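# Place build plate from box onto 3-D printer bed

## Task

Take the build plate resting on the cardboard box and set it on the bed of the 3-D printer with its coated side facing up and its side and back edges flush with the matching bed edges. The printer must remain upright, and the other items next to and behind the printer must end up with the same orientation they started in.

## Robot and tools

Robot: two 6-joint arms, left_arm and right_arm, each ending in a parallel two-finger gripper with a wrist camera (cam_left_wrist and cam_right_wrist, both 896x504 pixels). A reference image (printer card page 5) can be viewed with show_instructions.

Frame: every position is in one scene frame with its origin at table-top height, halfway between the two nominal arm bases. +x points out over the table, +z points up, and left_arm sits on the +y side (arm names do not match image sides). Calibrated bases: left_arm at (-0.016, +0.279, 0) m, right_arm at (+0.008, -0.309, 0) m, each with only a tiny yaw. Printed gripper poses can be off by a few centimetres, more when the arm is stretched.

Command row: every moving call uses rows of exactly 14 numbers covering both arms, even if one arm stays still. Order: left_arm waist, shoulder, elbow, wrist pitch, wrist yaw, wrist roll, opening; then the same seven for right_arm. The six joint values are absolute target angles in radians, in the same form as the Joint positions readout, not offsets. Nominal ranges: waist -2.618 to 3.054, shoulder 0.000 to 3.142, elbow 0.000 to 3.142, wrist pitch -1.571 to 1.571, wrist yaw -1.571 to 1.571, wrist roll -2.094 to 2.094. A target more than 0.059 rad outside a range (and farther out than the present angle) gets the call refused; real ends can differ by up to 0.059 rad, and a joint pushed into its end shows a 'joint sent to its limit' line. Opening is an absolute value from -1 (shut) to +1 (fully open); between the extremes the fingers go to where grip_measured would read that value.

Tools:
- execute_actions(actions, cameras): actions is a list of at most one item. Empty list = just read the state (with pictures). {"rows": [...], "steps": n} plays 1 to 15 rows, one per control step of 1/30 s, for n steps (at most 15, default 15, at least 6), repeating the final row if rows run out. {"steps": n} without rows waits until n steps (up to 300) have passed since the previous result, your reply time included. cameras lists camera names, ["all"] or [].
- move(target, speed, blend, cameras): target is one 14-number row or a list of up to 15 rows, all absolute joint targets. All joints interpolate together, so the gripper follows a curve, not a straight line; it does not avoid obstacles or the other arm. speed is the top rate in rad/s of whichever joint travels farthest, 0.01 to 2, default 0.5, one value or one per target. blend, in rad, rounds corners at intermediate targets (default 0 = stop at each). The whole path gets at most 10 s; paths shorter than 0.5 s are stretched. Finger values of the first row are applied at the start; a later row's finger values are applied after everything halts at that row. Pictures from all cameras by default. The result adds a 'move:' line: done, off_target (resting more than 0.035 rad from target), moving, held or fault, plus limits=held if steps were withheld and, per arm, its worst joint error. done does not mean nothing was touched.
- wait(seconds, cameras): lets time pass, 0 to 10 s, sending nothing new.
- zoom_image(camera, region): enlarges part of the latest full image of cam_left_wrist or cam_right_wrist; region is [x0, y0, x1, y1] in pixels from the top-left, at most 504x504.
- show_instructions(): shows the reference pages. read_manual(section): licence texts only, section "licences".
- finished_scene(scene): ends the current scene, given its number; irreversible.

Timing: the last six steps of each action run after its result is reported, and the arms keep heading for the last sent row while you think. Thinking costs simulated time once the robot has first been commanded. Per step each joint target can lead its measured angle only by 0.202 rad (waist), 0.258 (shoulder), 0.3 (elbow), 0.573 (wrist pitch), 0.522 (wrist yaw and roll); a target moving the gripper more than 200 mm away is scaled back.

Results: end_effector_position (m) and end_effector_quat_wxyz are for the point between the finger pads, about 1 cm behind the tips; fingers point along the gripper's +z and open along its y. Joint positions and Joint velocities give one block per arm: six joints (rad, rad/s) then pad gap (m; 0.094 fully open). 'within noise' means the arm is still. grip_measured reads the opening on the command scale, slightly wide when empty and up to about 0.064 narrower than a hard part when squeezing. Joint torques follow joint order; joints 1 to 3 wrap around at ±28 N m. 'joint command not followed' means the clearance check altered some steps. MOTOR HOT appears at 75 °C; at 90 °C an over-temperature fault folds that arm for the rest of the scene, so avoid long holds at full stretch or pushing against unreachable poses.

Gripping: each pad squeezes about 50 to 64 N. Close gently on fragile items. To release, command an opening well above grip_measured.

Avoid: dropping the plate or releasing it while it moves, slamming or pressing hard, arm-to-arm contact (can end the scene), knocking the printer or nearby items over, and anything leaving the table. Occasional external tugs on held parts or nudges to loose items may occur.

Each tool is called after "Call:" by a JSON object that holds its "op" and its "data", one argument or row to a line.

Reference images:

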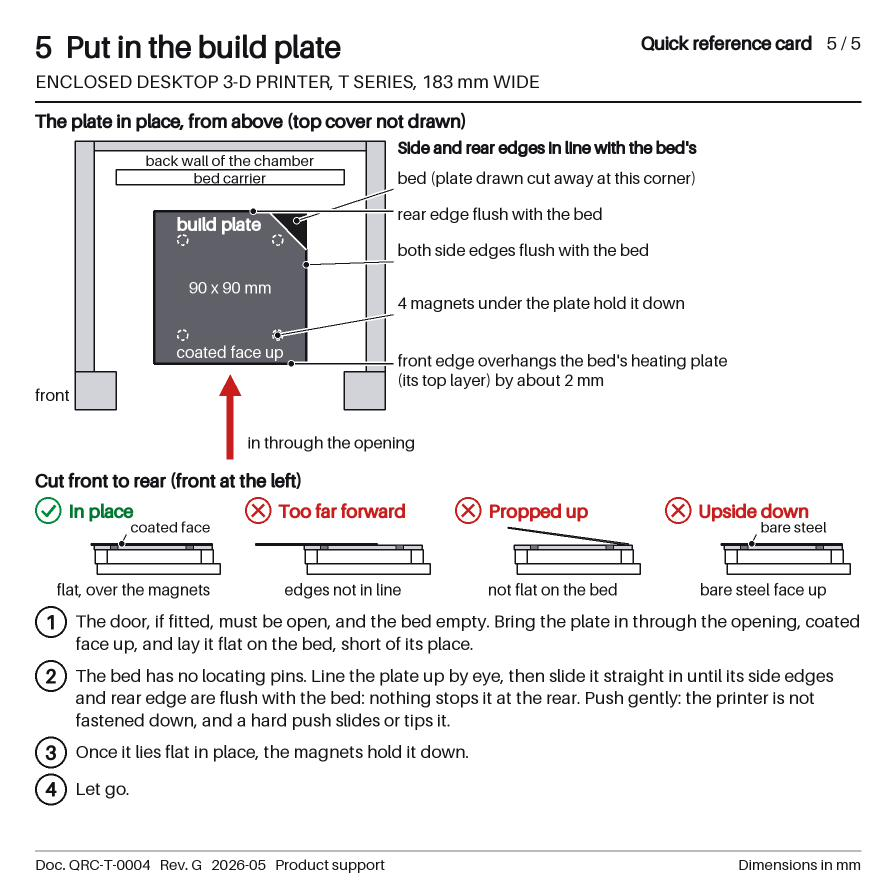

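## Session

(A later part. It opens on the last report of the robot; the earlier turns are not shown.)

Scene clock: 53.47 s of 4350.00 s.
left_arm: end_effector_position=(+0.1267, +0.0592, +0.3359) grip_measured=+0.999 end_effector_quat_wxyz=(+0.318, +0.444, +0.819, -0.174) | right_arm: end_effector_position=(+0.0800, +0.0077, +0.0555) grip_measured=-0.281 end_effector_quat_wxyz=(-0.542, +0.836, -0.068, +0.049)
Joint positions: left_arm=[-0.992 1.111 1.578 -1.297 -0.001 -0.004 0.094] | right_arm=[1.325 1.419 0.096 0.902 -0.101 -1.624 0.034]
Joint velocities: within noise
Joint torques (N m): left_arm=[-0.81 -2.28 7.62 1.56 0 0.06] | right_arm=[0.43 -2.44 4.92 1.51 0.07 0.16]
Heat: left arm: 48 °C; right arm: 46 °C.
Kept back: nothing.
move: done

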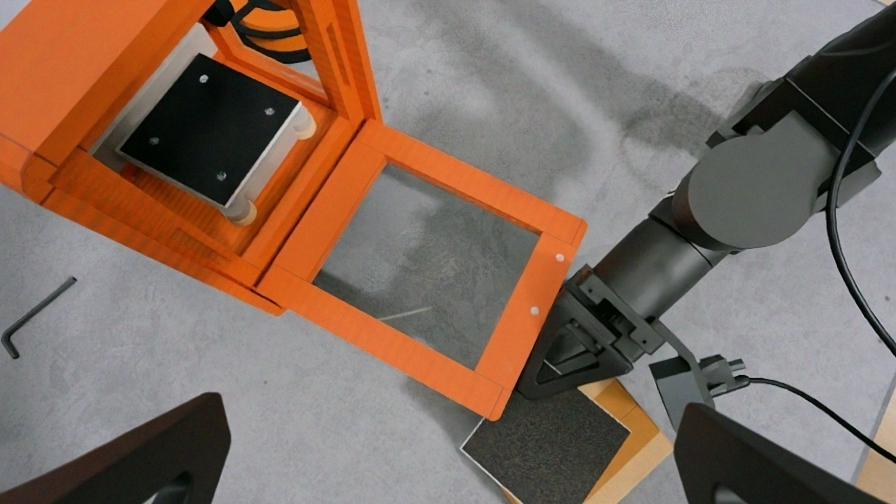

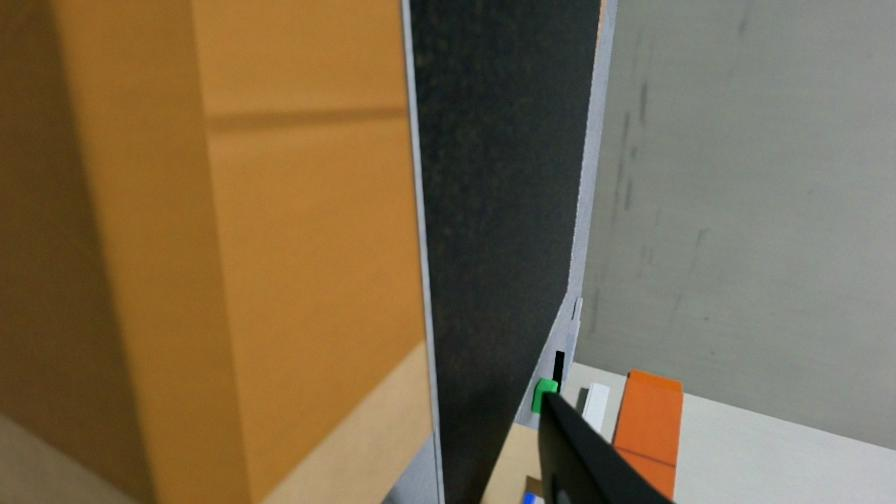

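Call:
{"op": "move", "data": {
  "target": [
    [-1.0,1.1,1.6,-1.3,0,0,1,1.33,1.425,0.11,0.94,-0.09,-1.61,-0.28],
    [-1.0,1.1,1.6,-1.3,0,0,1,1.33,1.425,0.11,0.94,-0.09,-1.61,-0.7],
    [-1.0,1.1,1.6,-1.3,0,0,1,1.33,1.425,0.11,0.94,-0.09,-1.61,-0.85]
  ],
  "speed": 0.2,
  "cameras": ["cam_left_wrist","cam_right_wrist"]
}}

Call:
{"op": "zoom_image", "data": {
  "camera": "cam_left_wrist",
  "region": [450, 240, 750, 504]
}}

Scene clock: 57.00 s of 4350.00 s.
left_arm: end_effector_position=(+0.1267, +0.0592, +0.3359) grip_measured=+0.999 end_effector_quat_wxyz=(+0.318, +0.444, +0.819, -0.174) | right_arm: end_effector_position=(+0.0815, +0.0123, +0.0662) grip_measured=-0.848 end_effector_quat_wxyz=(-0.561, +0.823, -0.068, +0.052)
Joint positions: left_arm=[-0.992 1.111 1.578 -1.297 -0.001 -0.004 0.094] | right_arm=[1.326 1.419 0.098 0.946 -0.098 -1.62 0.007]
Joint velocities: within noise
Joint torques (N m): left_arm=[-0.8 -2.26 7.64 1.56 -0.01 0.05] | right_arm=[0.38 -2.47 4.83 1.39 0.05 0.13]
Heat: left arm: 48 °C; right arm: 46 °C.
Kept back: nothing.
move: done

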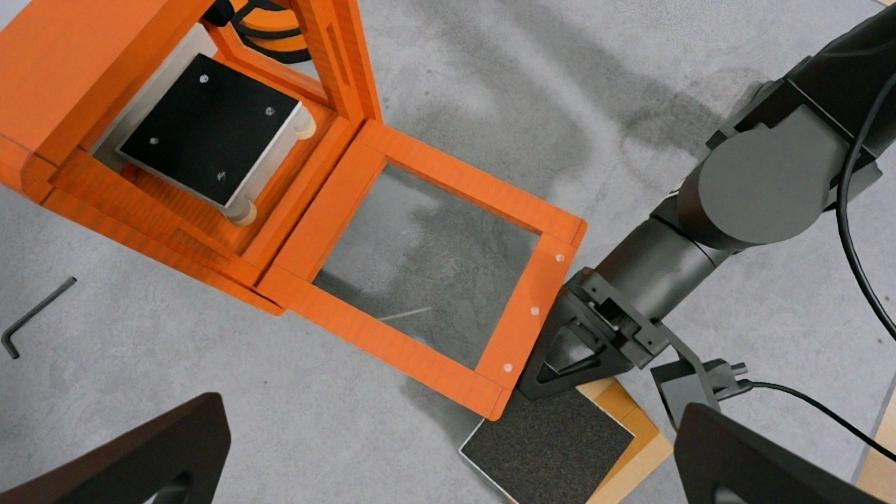

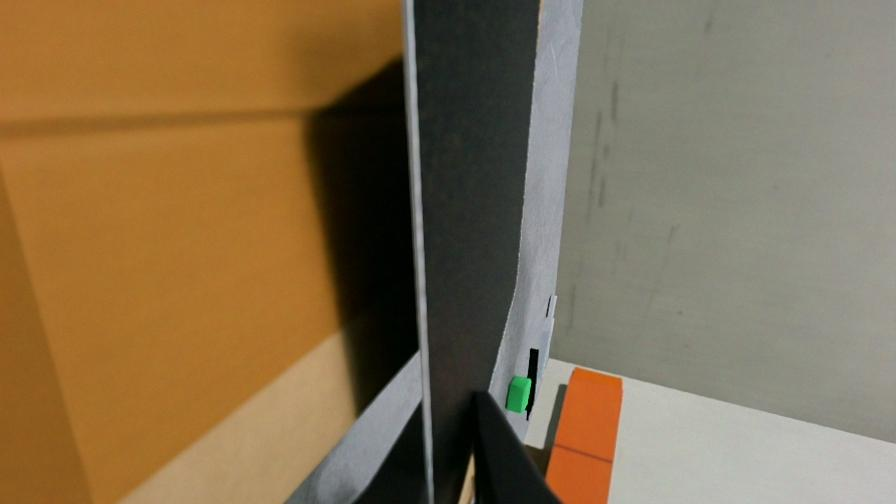

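Scaled by 1.680 from the camera's 896x504 image, which has a finer 1280x720 frame.

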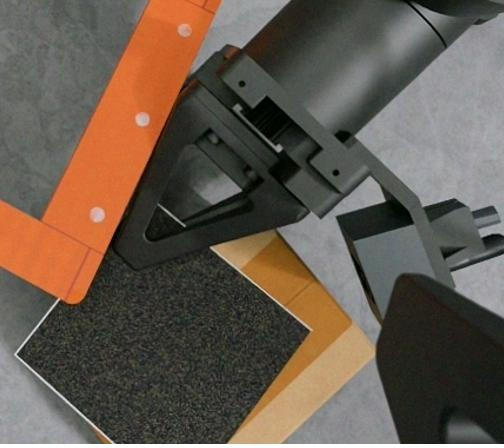

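Call:
{"op": "move", "data": {
  "target": [
    [-1.0,1.1,1.6,-1.3,0,0,1,1.33,1.425,0.11,0.94,-0.09,-1.61,-1],
    [-1.0,1.1,1.6,-1.3,0,0,1,1.375,1.123,0.105,0.815,-0.07,-1.59,-1],
    [-0.7,1.1,1.6,-1.3,0,0,1,1.375,0.827,0.115,0.69,-0.062,-1.571,-1]
  ],
  "speed": [0.2,0.25,0.4],
  "blend": [0,0.05,0],
  "cameras": ["cam_left_wrist","cam_right_wrist"]
}}

Scene clock: 60.93 s of 4350.00 s.
left_arm: end_effector_position=(+0.1825, +0.1081, +0.3359) grip_measured=+0.999 end_effector_quat_wxyz=(+0.339, +0.324, +0.874, -0.127) | right_arm: end_effector_position=(+0.0685, -0.0013, +0.1825) grip_measured=-0.990 end_effector_quat_wxyz=(+0.686, -0.723, +0.056, -0.060)
Joint positions: left_arm=[-0.708 1.111 1.578 -1.297 -0.001 -0.004 0.094] | right_arm=[1.369 0.839 0.105 0.682 -0.071 -1.585 0]
Joint velocities: within noise
Joint torques (N m): left_arm=[0.8 -2.26 7.62 1.55 0 0.05] | right_arm=[0.59 -1.4 6.82 1.55 0.09 0.16]
Heat: left arm: 48 °C; right arm: 46 °C.
Kept back: nothing.
move: done

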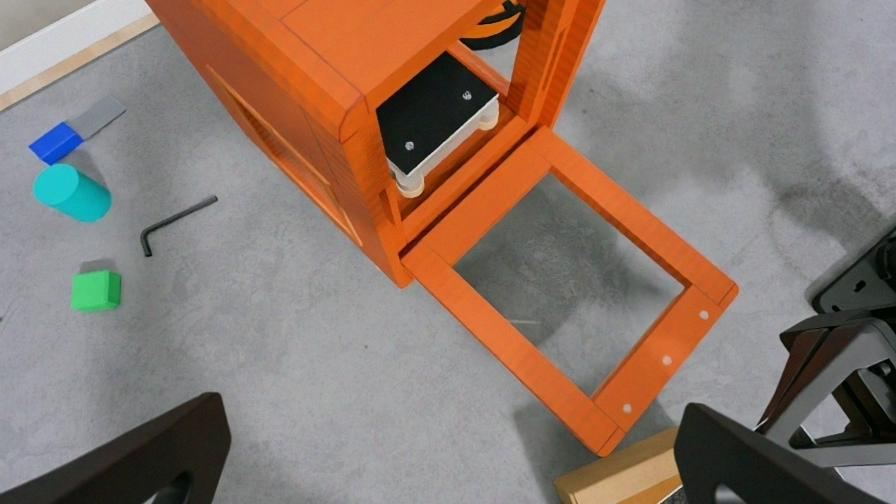

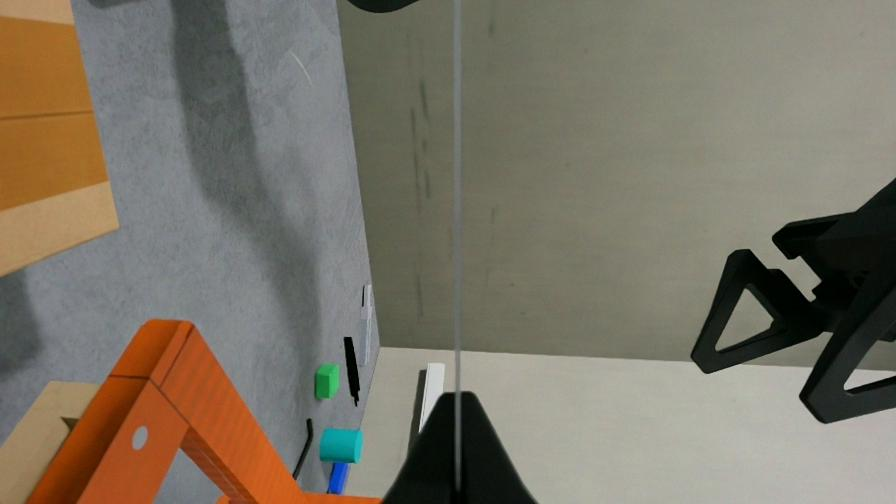

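Call:
{"op": "move", "data": {
  "target": [
    [-1.1,1.1,1.6,-1.3,0,0,1,1.375,0.827,0.115,0.69,-0.062,-1.571,-1]
  ],
  "speed": 0.8,
  "cameras": ["cam_left_wrist"]
}}

Call:
{"op": "zoom_image", "data": {
  "camera": "cam_left_wrist",
  "region": [300, 150, 800, 504]
}}

Scene clock: 62.27 s of 4350.00 s.
left_arm: end_effector_position=(+0.1040, +0.0461, +0.3359) grip_measured=+0.999 end_effector_quat_wxyz=(+0.309, +0.485, +0.796, -0.189) | right_arm: end_effector_position=(+0.0686, -0.0013, +0.1823) grip_measured=-0.990 end_effector_quat_wxyz=(+0.686, -0.723, +0.056, -0.060)
Joint positions: left_arm=[-1.092 1.111 1.578 -1.297 -0.001 -0.004 0.094] | right_arm=[1.369 0.839 0.105 0.681 -0.071 -1.585 0]
Joint velocities: within noise
Joint torques (N m): left_arm=[-0.79 -2.26 7.64 1.56 -0.01 0.05] | right_arm=[0.61 -1.39 6.8 1.56 0.09 0.15]
Heat: left arm: 48 °C; right arm: 46 °C.
Kept back: nothing.
move: done
Images, in order (width x height): cam_left_wrist 896x504.

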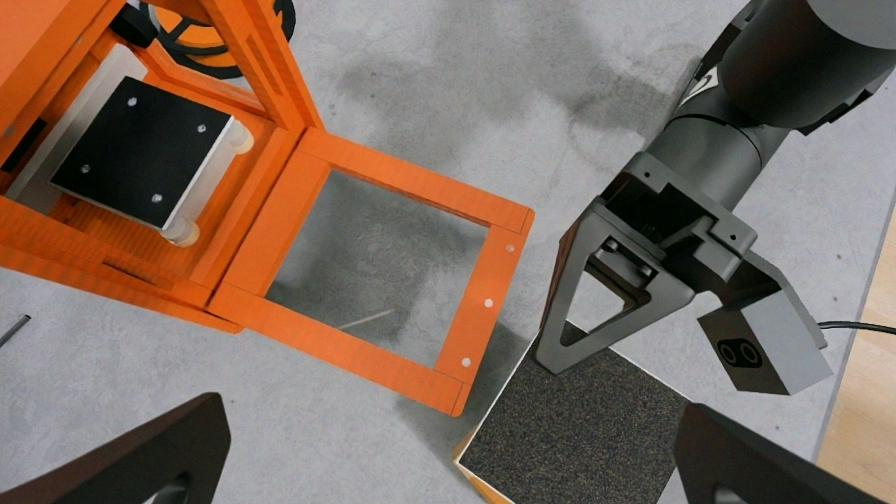

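Scaled by 1.008 from the camera's 896x504 image, which has a finer 1280x720 frame.

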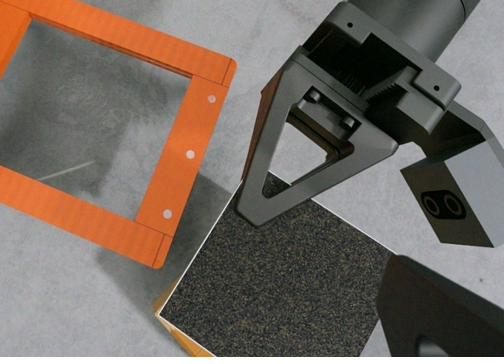

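Call:
{"op": "move", "data": {
  "target": [
    [-1.1,1.1,1.6,-1.3,0,0,1,1.49,1.57,0.445,1.01,1.397,-1.472,-1]
  ],
  "speed": 0.6
}}

Call:
{"op": "zoom_image", "data": {
  "camera": "cam_left_wrist",
  "region": [0, 0, 504, 504]
}}

Scene clock: 68.27 s of 4350.00 s.
left_arm: end_effector_position=(+0.1040, +0.0461, +0.3359) grip_measured=+0.999 end_effector_quat_wxyz=(+0.309, +0.485, +0.796, -0.189) | right_arm: end_effector_position=(+0.2144, -0.0575, +0.1655) grip_measured=-0.990 end_effector_quat_wxyz=(-0.488, +0.543, -0.470, +0.496)
Joint positions: left_arm=[-1.092 1.111 1.578 -1.297 -0.001 -0.004 0.094] | right_arm=[1.484 1.564 0.411 0.984 1.382 -1.486 0]
Joint velocities: within noise
Joint torques (N m): left_arm=[-0.79 -2.26 7.64 1.56 0 0.05] | right_arm=[0.57 -4.26 6.98 1.26 0.25 0.16]
Heat: left arm: 48 °C; right arm: 46 °C.
Kept back: nothing.
move: done

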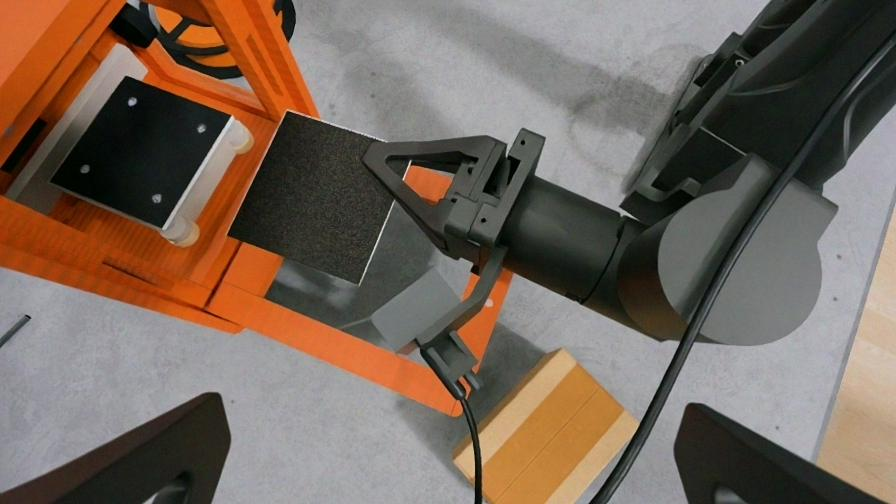

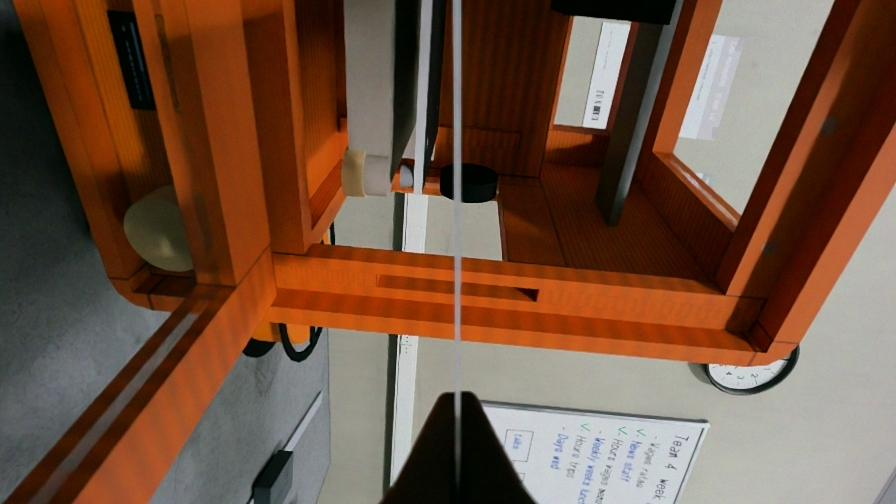

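Scaled by 1.000.

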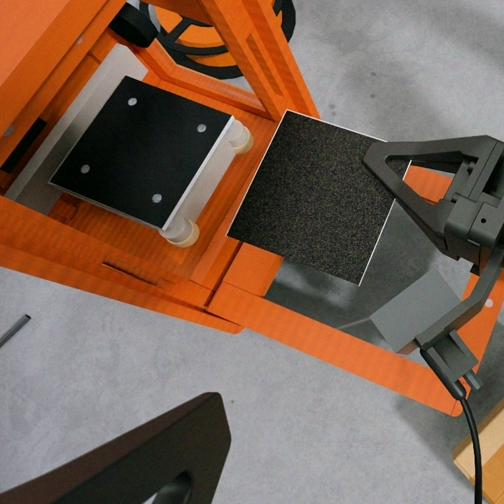

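Call:
{"op": "zoom_image", "data": {
  "camera": "cam_right_wrist",
  "region": [320, 0, 620, 260]
}}

Scaled by 1.680 from the camera's 896x504 image, which has a finer 1280x720 frame.

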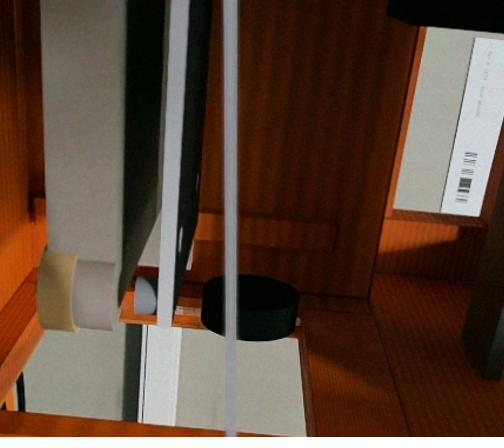

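Call:
{"op": "move", "data": {
  "target": [
    [-1.1,1.1,1.6,-1.3,0,0,1,1.438,1.666,0.531,1.109,1.383,-1.478,-1]
  ],
  "speed": 0.3
}}

Call:
{"op": "zoom_image", "data": {
  "camera": "cam_left_wrist",
  "region": [0, 0, 504, 400]
}}

Call:
{"op": "zoom_image", "data": {
  "camera": "cam_right_wrist",
  "region": [320, 0, 620, 260]
}}

Scene clock: 74.30 s of 4350.00 s.
left_arm: end_effector_position=(+0.1040, +0.0461, +0.3359) grip_measured=+0.999 end_effector_quat_wxyz=(+0.309, +0.485, +0.796, -0.189) | right_arm: end_effector_position=(+0.2289, -0.0423, +0.1730) grip_measured=-0.990 end_effector_quat_wxyz=(+0.504, -0.507, +0.500, -0.488)
Joint positions: left_arm=[-1.092 1.111 1.578 -1.297 -0.001 -0.004 0.094] | right_arm=[1.442 1.659 0.499 1.083 1.384 -1.485 0]
Joint velocities: within noise
Joint torques (N m): left_arm=[-0.8 -2.29 7.62 1.56 0 0.05] | right_arm=[-0.43 -4.88 6.68 1.25 0.04 0.09]
Heat: left arm: 48 °C; right arm: 46 °C.
Kept back: nothing.
move: done

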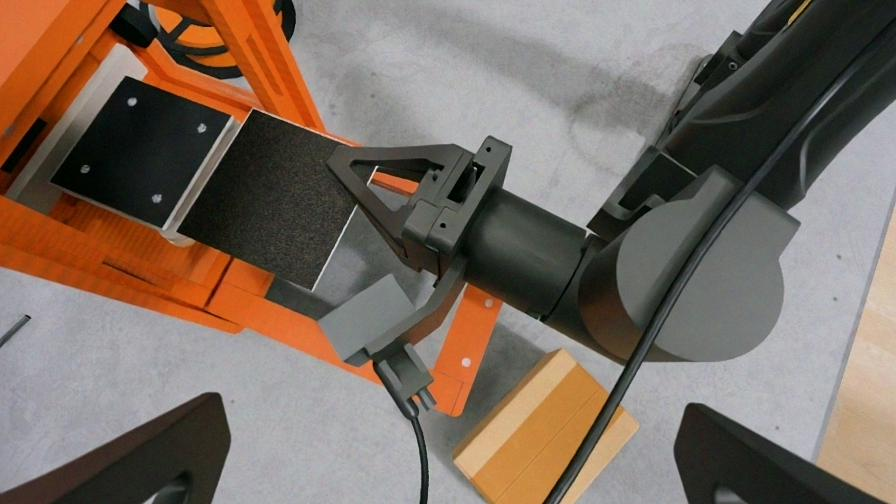

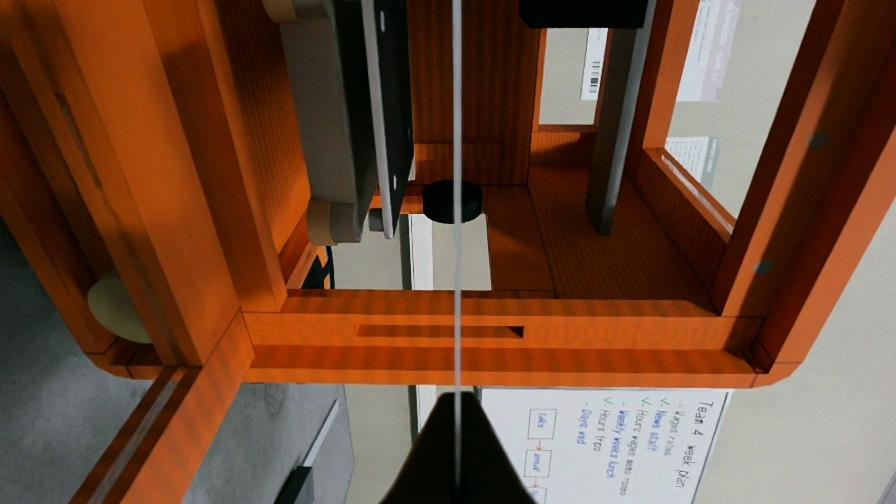

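Scaled by 1.000.

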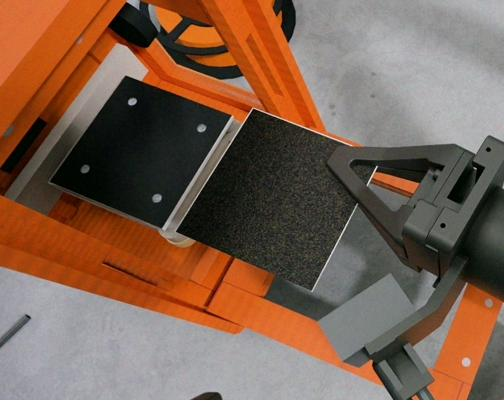

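Scaled by 1.680 from the camera's 896x504 image, which has a finer 1280x720 frame.

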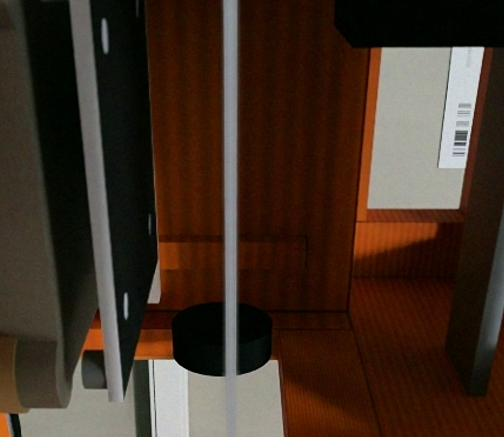

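Call:
{"op": "move", "data": {
  "target": [
    [-1.1,1.1,1.6,-1.3,0,0,1,1.149,1.824,0.661,1.181,1.095,-1.535,-1]
  ],
  "speed": 0.15
}}

Call:
{"op": "zoom_image", "data": {
  "camera": "cam_left_wrist",
  "region": [0, 0, 504, 400]
}}

Call:
{"op": "zoom_image", "data": {
  "camera": "cam_right_wrist",
  "region": [320, 100, 620, 360]
}}

Scene clock: 78.37 s of 4350.00 s.
left_arm: end_effector_position=(+0.1040, +0.0461, +0.3359) grip_measured=+0.999 end_effector_quat_wxyz=(+0.309, +0.485, +0.796, -0.189) | right_arm: end_effector_position=(+0.3178, -0.0357, +0.1644) grip_measured=-0.990 end_effector_quat_wxyz=(+0.499, -0.507, +0.501, -0.493)
Joint positions: left_arm=[-1.092 1.111 1.578 -1.297 -0.001 -0.004 0.094] | right_arm=[1.152 1.815 0.627 1.152 1.104 -1.537 0]
Joint velocities: within noise
Joint torques (N m): left_arm=[-0.8 -2.28 7.62 1.56 0 0.05] | right_arm=[-0.27 -6.34 6.87 1.43 -0.07 0.04]
Heat: left arm: 48 °C; right arm: 46 °C.
Kept back: nothing.
move: done

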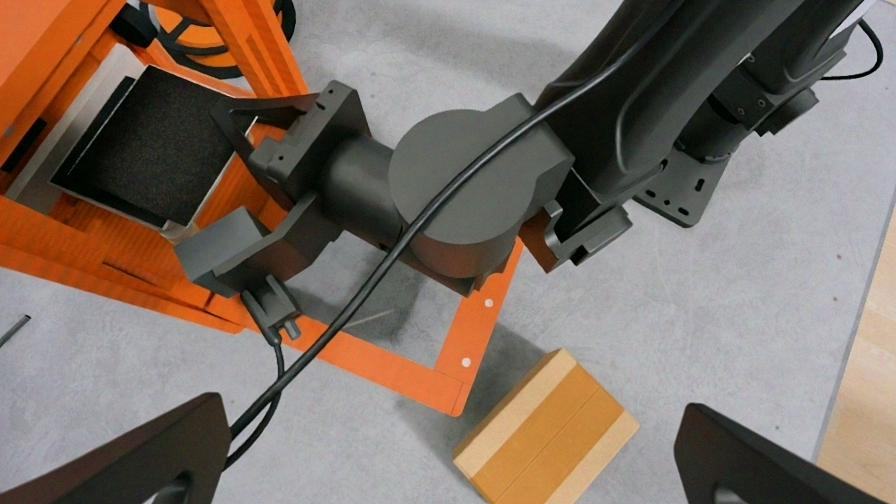

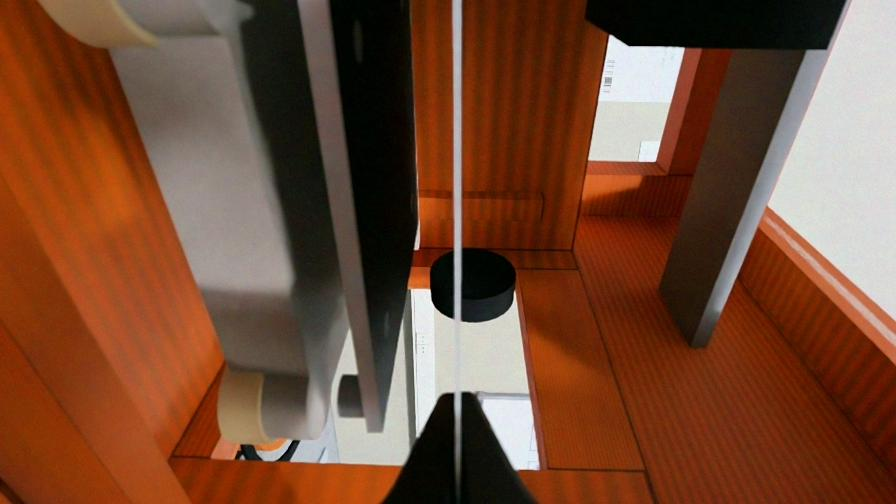

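Scaled by 1.000.

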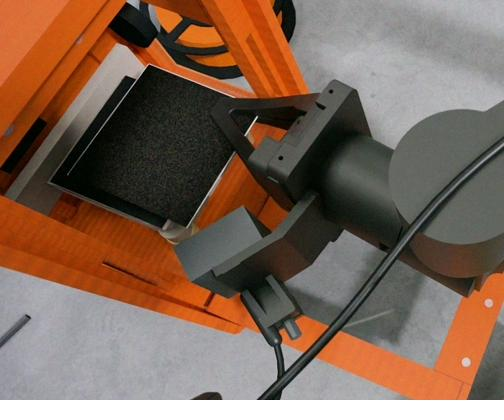

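Scaled by 1.680 from the camera's 896x504 image, which has a finer 1280x720 frame.

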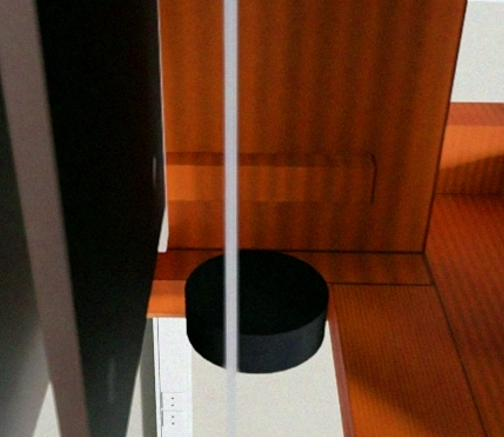

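Call:
{"op": "zoom_image", "data": {
  "camera": "cam_left_wrist",
  "region": [30, 40, 280, 260]
}}

Scaled by 2.016 from the camera's 896x504 image, which has a finer 1280x720 frame.

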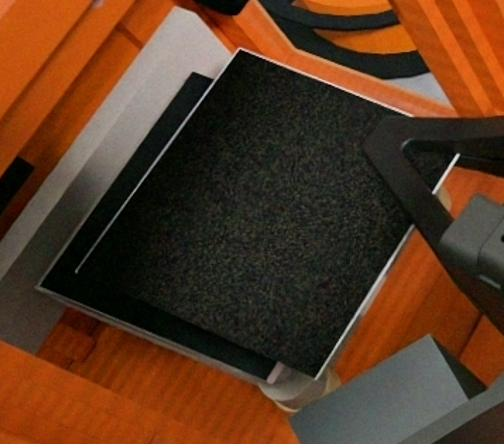

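Call:
{"op": "move", "data": {
  "target": [
    [-1.1,1.1,1.6,-1.3,0,0,1,1.162,1.834,0.67,1.184,1.086,-1.54,-1]
  ],
  "speed": 0.1
}}

Call:
{"op": "zoom_image", "data": {
  "camera": "cam_left_wrist",
  "region": [30, 40, 280, 260]
}}

Scene clock: 80.53 s of 4350.00 s.
left_arm: end_effector_position=(+0.1040, +0.0461, +0.3359) grip_measured=+0.999 end_effector_quat_wxyz=(+0.309, +0.485, +0.796, -0.189) | right_arm: end_effector_position=(+0.3174, -0.0304, +0.1640) grip_measured=-0.990 end_effector_quat_wxyz=(+0.502, -0.511, +0.497, -0.490)
Joint positions: left_arm=[-1.092 1.111 1.578 -1.297 -0.001 -0.004 0.094] | right_arm=[1.157 1.825 0.637 1.154 1.095 -1.542 0]
Joint velocities: within noise
Joint torques (N m): left_arm=[-0.8 -2.26 7.62 1.56 0 0.06] | right_arm=[0.54 -6.31 6.93 1.43 -0.07 0.03]
Heat: left arm: 48 °C; right arm: 46 °C.
Kept back: nothing.
move: done

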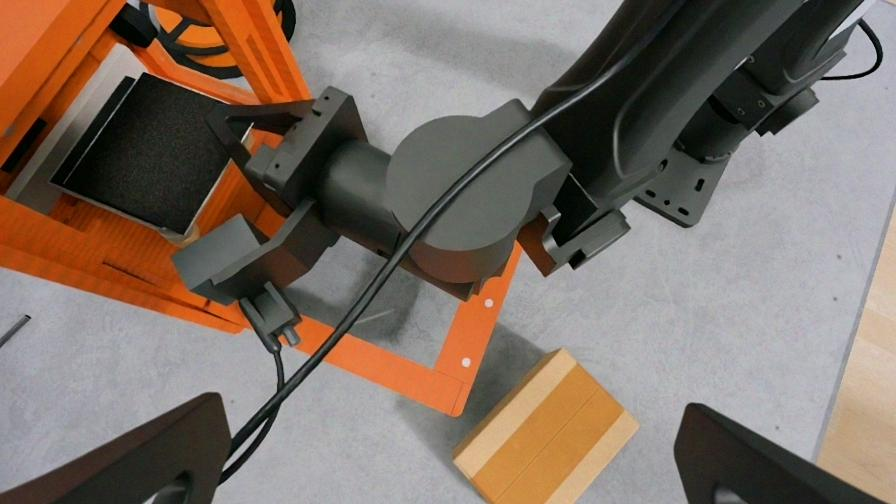

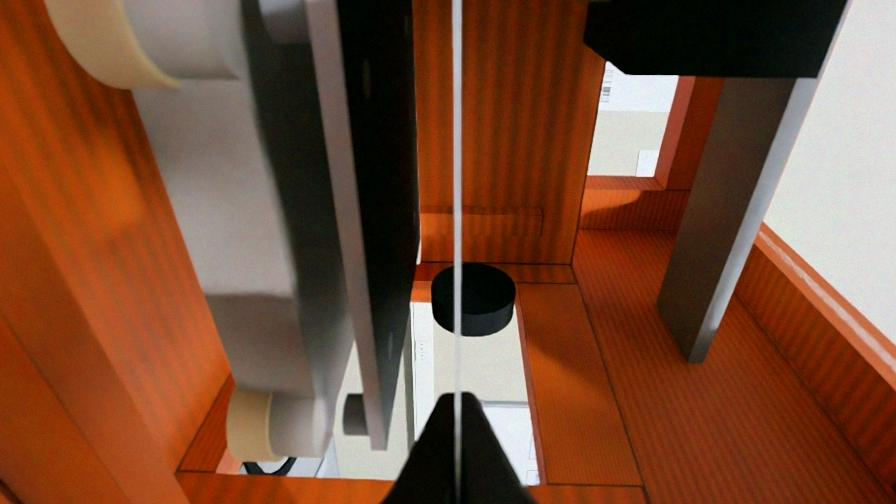

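Scaled by 2.016 from the camera's 896x504 image, which has a finer 1280x720 frame.

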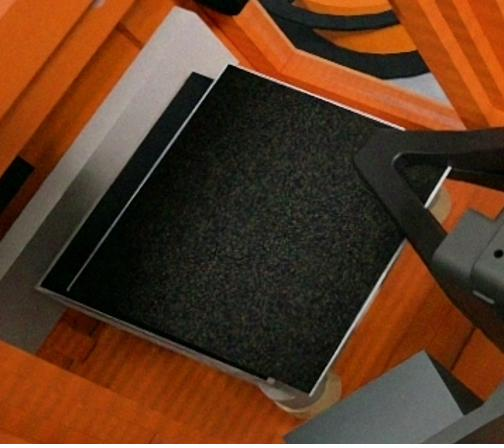

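Call:
{"op": "move", "data": {
  "target": [
    [-1.1,1.1,1.6,-1.3,0,0,1,1.162,1.878,0.655,1.245,1.075,-1.542,-1]
  ],
  "speed": 0.05
}}

Call:
{"op": "zoom_image", "data": {
  "camera": "cam_left_wrist",
  "region": [30, 40, 280, 260]
}}

Call:
{"op": "zoom_image", "data": {
  "camera": "cam_right_wrist",
  "region": [250, 0, 650, 504]
}}

Scene clock: 83.30 s of 4350.00 s.
left_arm: end_effector_position=(+0.1040, +0.0461, +0.3359) grip_measured=+0.999 end_effector_quat_wxyz=(+0.309, +0.485, +0.796, -0.189) | right_arm: end_effector_position=(+0.3182, -0.0267, +0.1571) grip_measured=-0.990 end_effector_quat_wxyz=(+0.510, -0.509, +0.495, -0.486)
Joint positions: left_arm=[-1.092 1.111 1.578 -1.297 -0.001 -0.004 0.094] | right_arm=[1.157 1.869 0.637 1.215 1.084 -1.545 0]
Joint velocities: within noise
Joint torques (N m): left_arm=[-0.81 -2.28 7.64 1.56 0 0.05] | right_arm=[0.53 -6.53 5.46 1.43 -0.09 0.04]
Heat: left arm: 48 °C; right arm: 46 °C.
Kept back: nothing.
move: done

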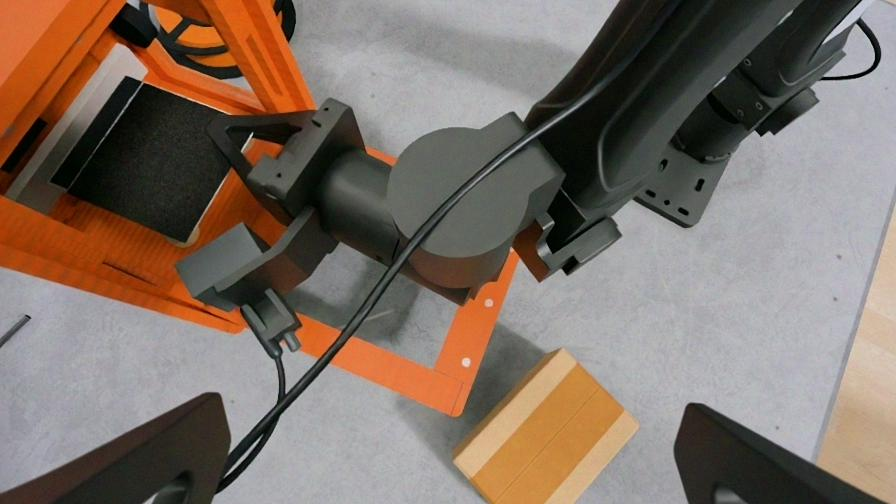

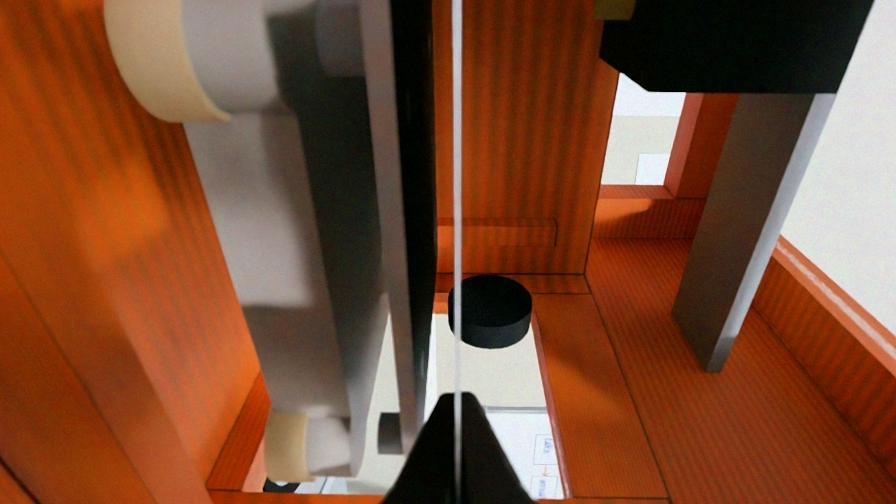

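Scaled by 2.016 from the camera's 896x504 image, which has a finer 1280x720 frame.

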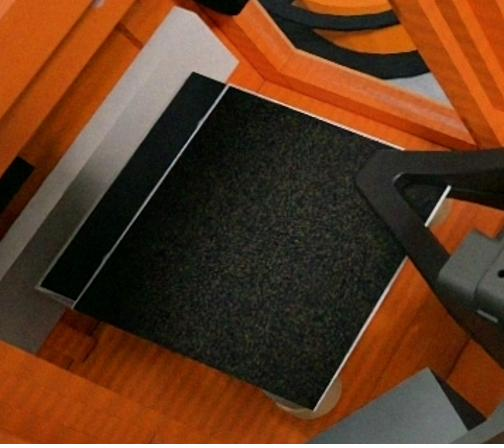

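Scaled by 1.000.

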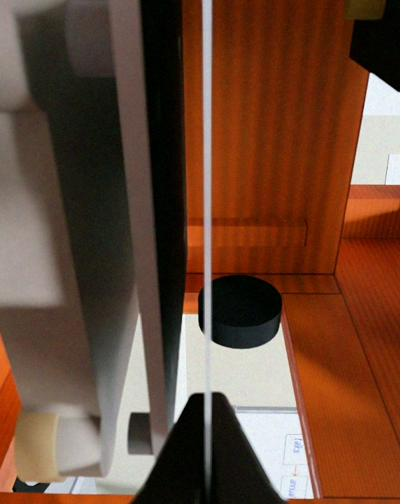

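Call:
{"op": "zoom_image", "data": {
  "camera": "cam_left_wrist",
  "region": [120, 180, 240, 260]
}}

Call:
{"op": "zoom_image", "data": {
  "camera": "cam_left_wrist",
  "region": [40, 60, 160, 220]
}}

Scaled by 4.200 from the camera's 896x504 image, which has a finer 1280x720 frame.

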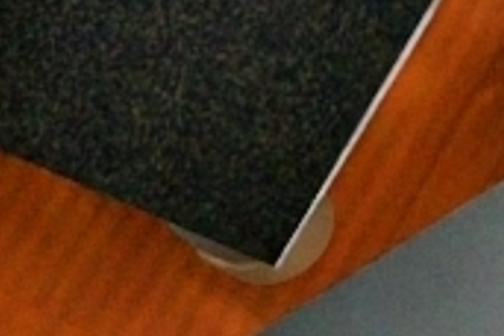

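Scaled by 3.150 from the camera's 896x504 image, which has a finer 1280x720 frame.

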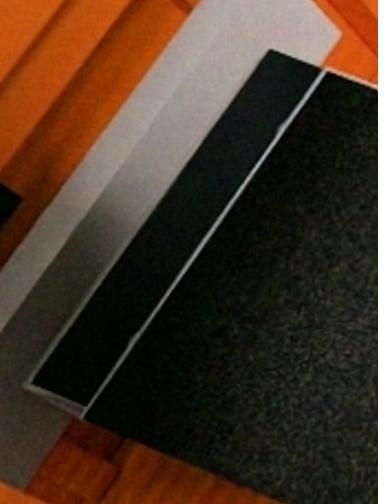

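Call:
{"op": "move", "data": {
  "target": [
    [-1.1,1.1,1.6,-1.3,0,0,1,1.152,1.863,0.630,1.2436,1.046,-1.542,-1]
  ],
  "speed": 0.05
}}

Call:
{"op": "zoom_image", "data": {
  "camera": "cam_left_wrist",
  "region": [30, 40, 250, 260]
}}

Call:
{"op": "zoom_image", "data": {
  "camera": "cam_left_wrist",
  "region": [40, 140, 200, 260]
}}

Scene clock: 86.23 s of 4350.00 s.
left_arm: end_effector_position=(+0.1040, +0.0461, +0.3359) grip_measured=+0.999 end_effector_quat_wxyz=(+0.309, +0.485, +0.796, -0.189) | right_arm: end_effector_position=(+0.3180, -0.0216, +0.1572) grip_measured=-0.990 end_effector_quat_wxyz=(+0.517, -0.516, +0.488, -0.478)
Joint positions: left_arm=[-1.092 1.111 1.578 -1.297 -0.001 -0.004 0.094] | right_arm=[1.157 1.869 0.637 1.216 1.056 -1.545 0]
Joint velocities: within noise
Joint torques (N m): left_arm=[-0.79 -2.26 7.62 1.56 0 0.05] | right_arm=[-0.46 -7.88 3.47 1.44 -0.09 0.04]
Heat: left arm: 48 °C; right arm: 46 °C.
Kept back: nothing.
move: done

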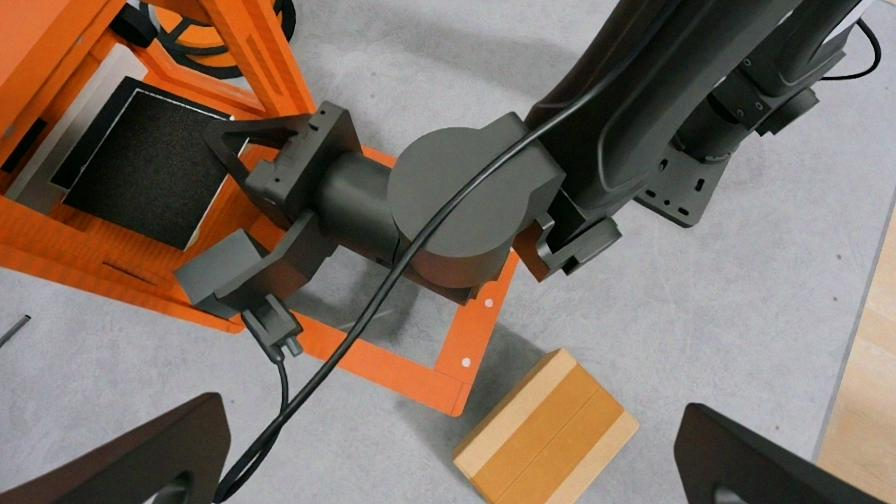

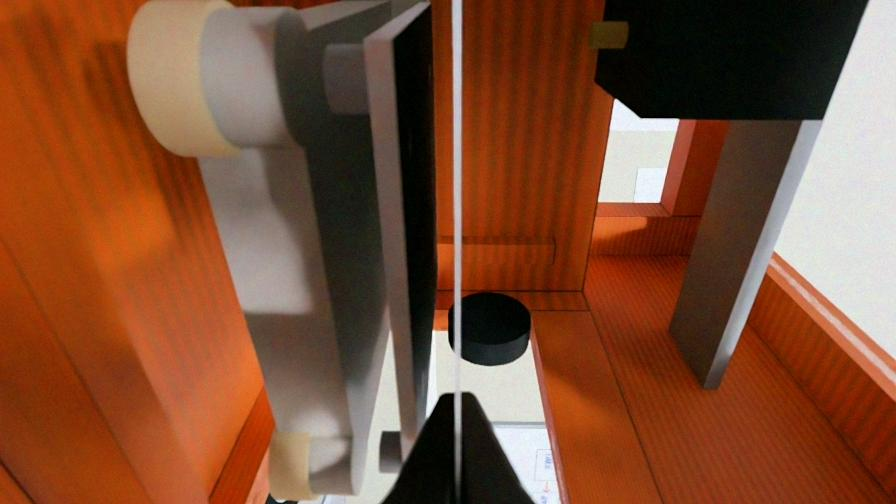

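Scaled by 2.291 from the camera's 896x504 image, which has a finer 1280x720 frame.

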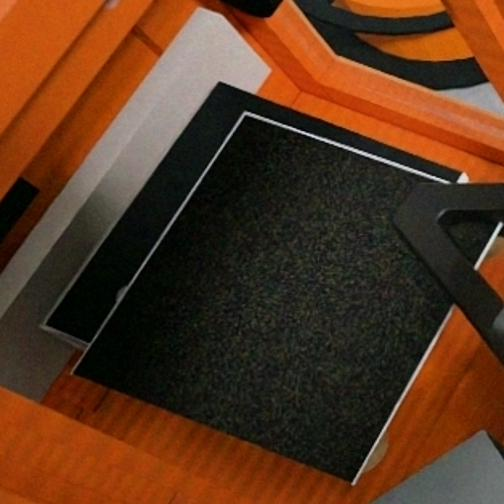

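Scaled by 3.150 from the camera's 896x504 image, which has a finer 1280x720 frame.

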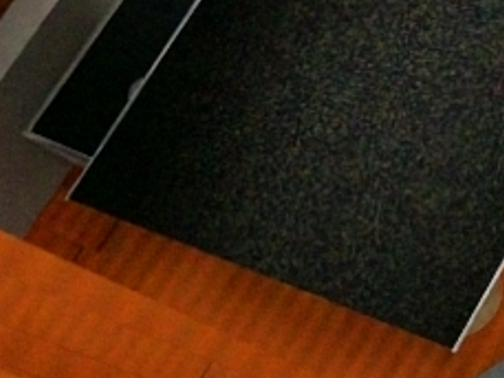

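Call:
{"op": "move", "data": {
  "target": [
    [-1.1,1.1,1.6,-1.3,0,0,1,1.25,1.71,0.63,1.06,1.16,-1.53,-1],
    [-1.1,1.1,1.6,-1.3,0,0,1,1.148,1.75,0.69,1.077,1.064,-1.54,-1],
    [-1.1,1.1,1.6,-1.3,0,0,1,1.148,1.8465,0.616,1.203,1.064,-1.54,-1]
  ],
  "speed": [0.2,0.15,0.1]
}}

Call:
{"op": "zoom_image", "data": {
  "camera": "cam_left_wrist",
  "region": [30, 40, 250, 260]
}}

Call:
{"op": "zoom_image", "data": {
  "camera": "cam_left_wrist",
  "region": [40, 140, 200, 260]
}}

Scene clock: 91.27 s of 4350.00 s.
left_arm: end_effector_position=(+0.1040, +0.0461, +0.3359) grip_measured=+0.999 end_effector_quat_wxyz=(+0.309, +0.485, +0.796, -0.189) | right_arm: end_effector_position=(+0.3181, -0.0296, +0.1584) grip_measured=-0.990 end_effector_quat_wxyz=(+0.504, -0.518, +0.491, -0.487)
Joint positions: left_arm=[-1.092 1.111 1.578 -1.297 -0.001 -0.004 0.094] | right_arm=[1.151 1.839 0.626 1.173 1.072 -1.544 0]
Joint velocities: within noise
Joint torques (N m): left_arm=[-0.8 -2.28 7.62 1.56 0 0.05] | right_arm=[-0.29 -6.46 3.34 1.47 -0.07 0.06]
Heat: left arm: 48 °C; right arm: 46 °C.
Kept back: nothing.
move: done

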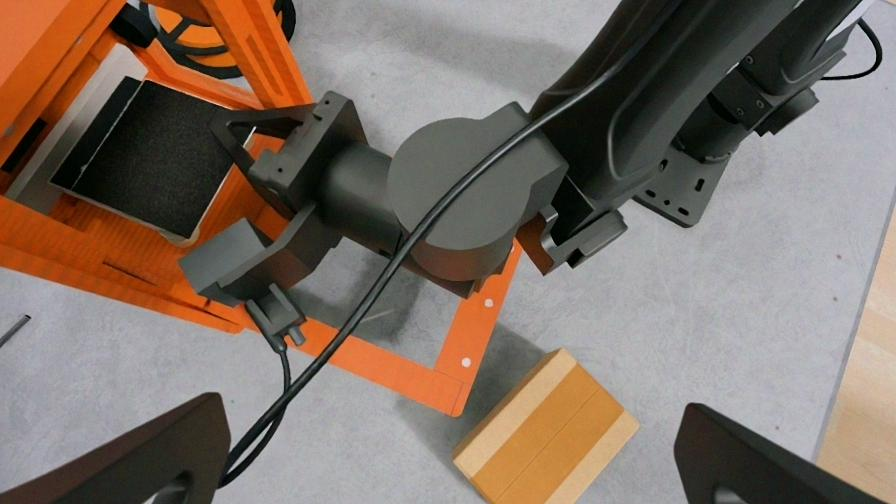

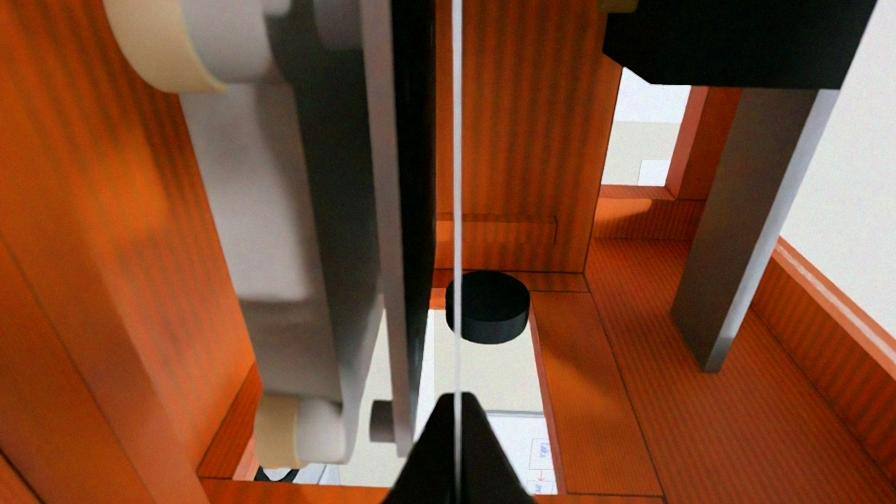

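Scaled by 2.291 from the camera's 896x504 image, which has a finer 1280x720 frame.

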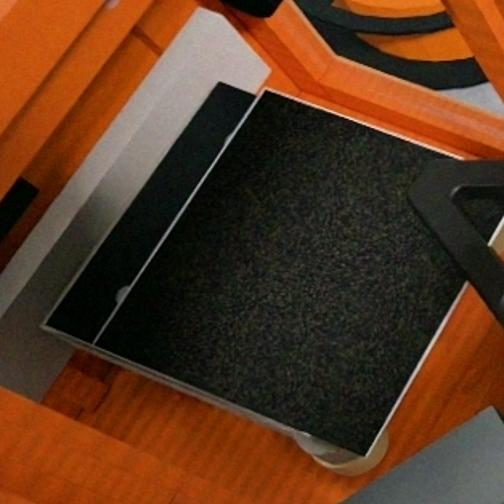

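Scaled by 3.150 from the camera's 896x504 image, which has a finer 1280x720 frame.

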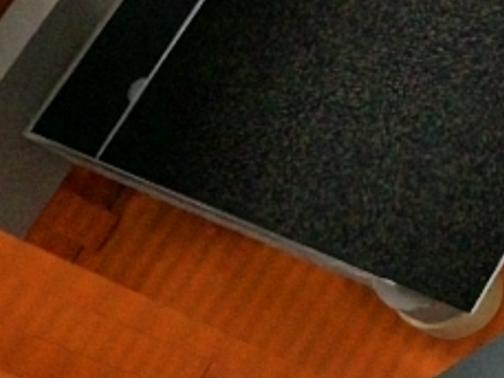

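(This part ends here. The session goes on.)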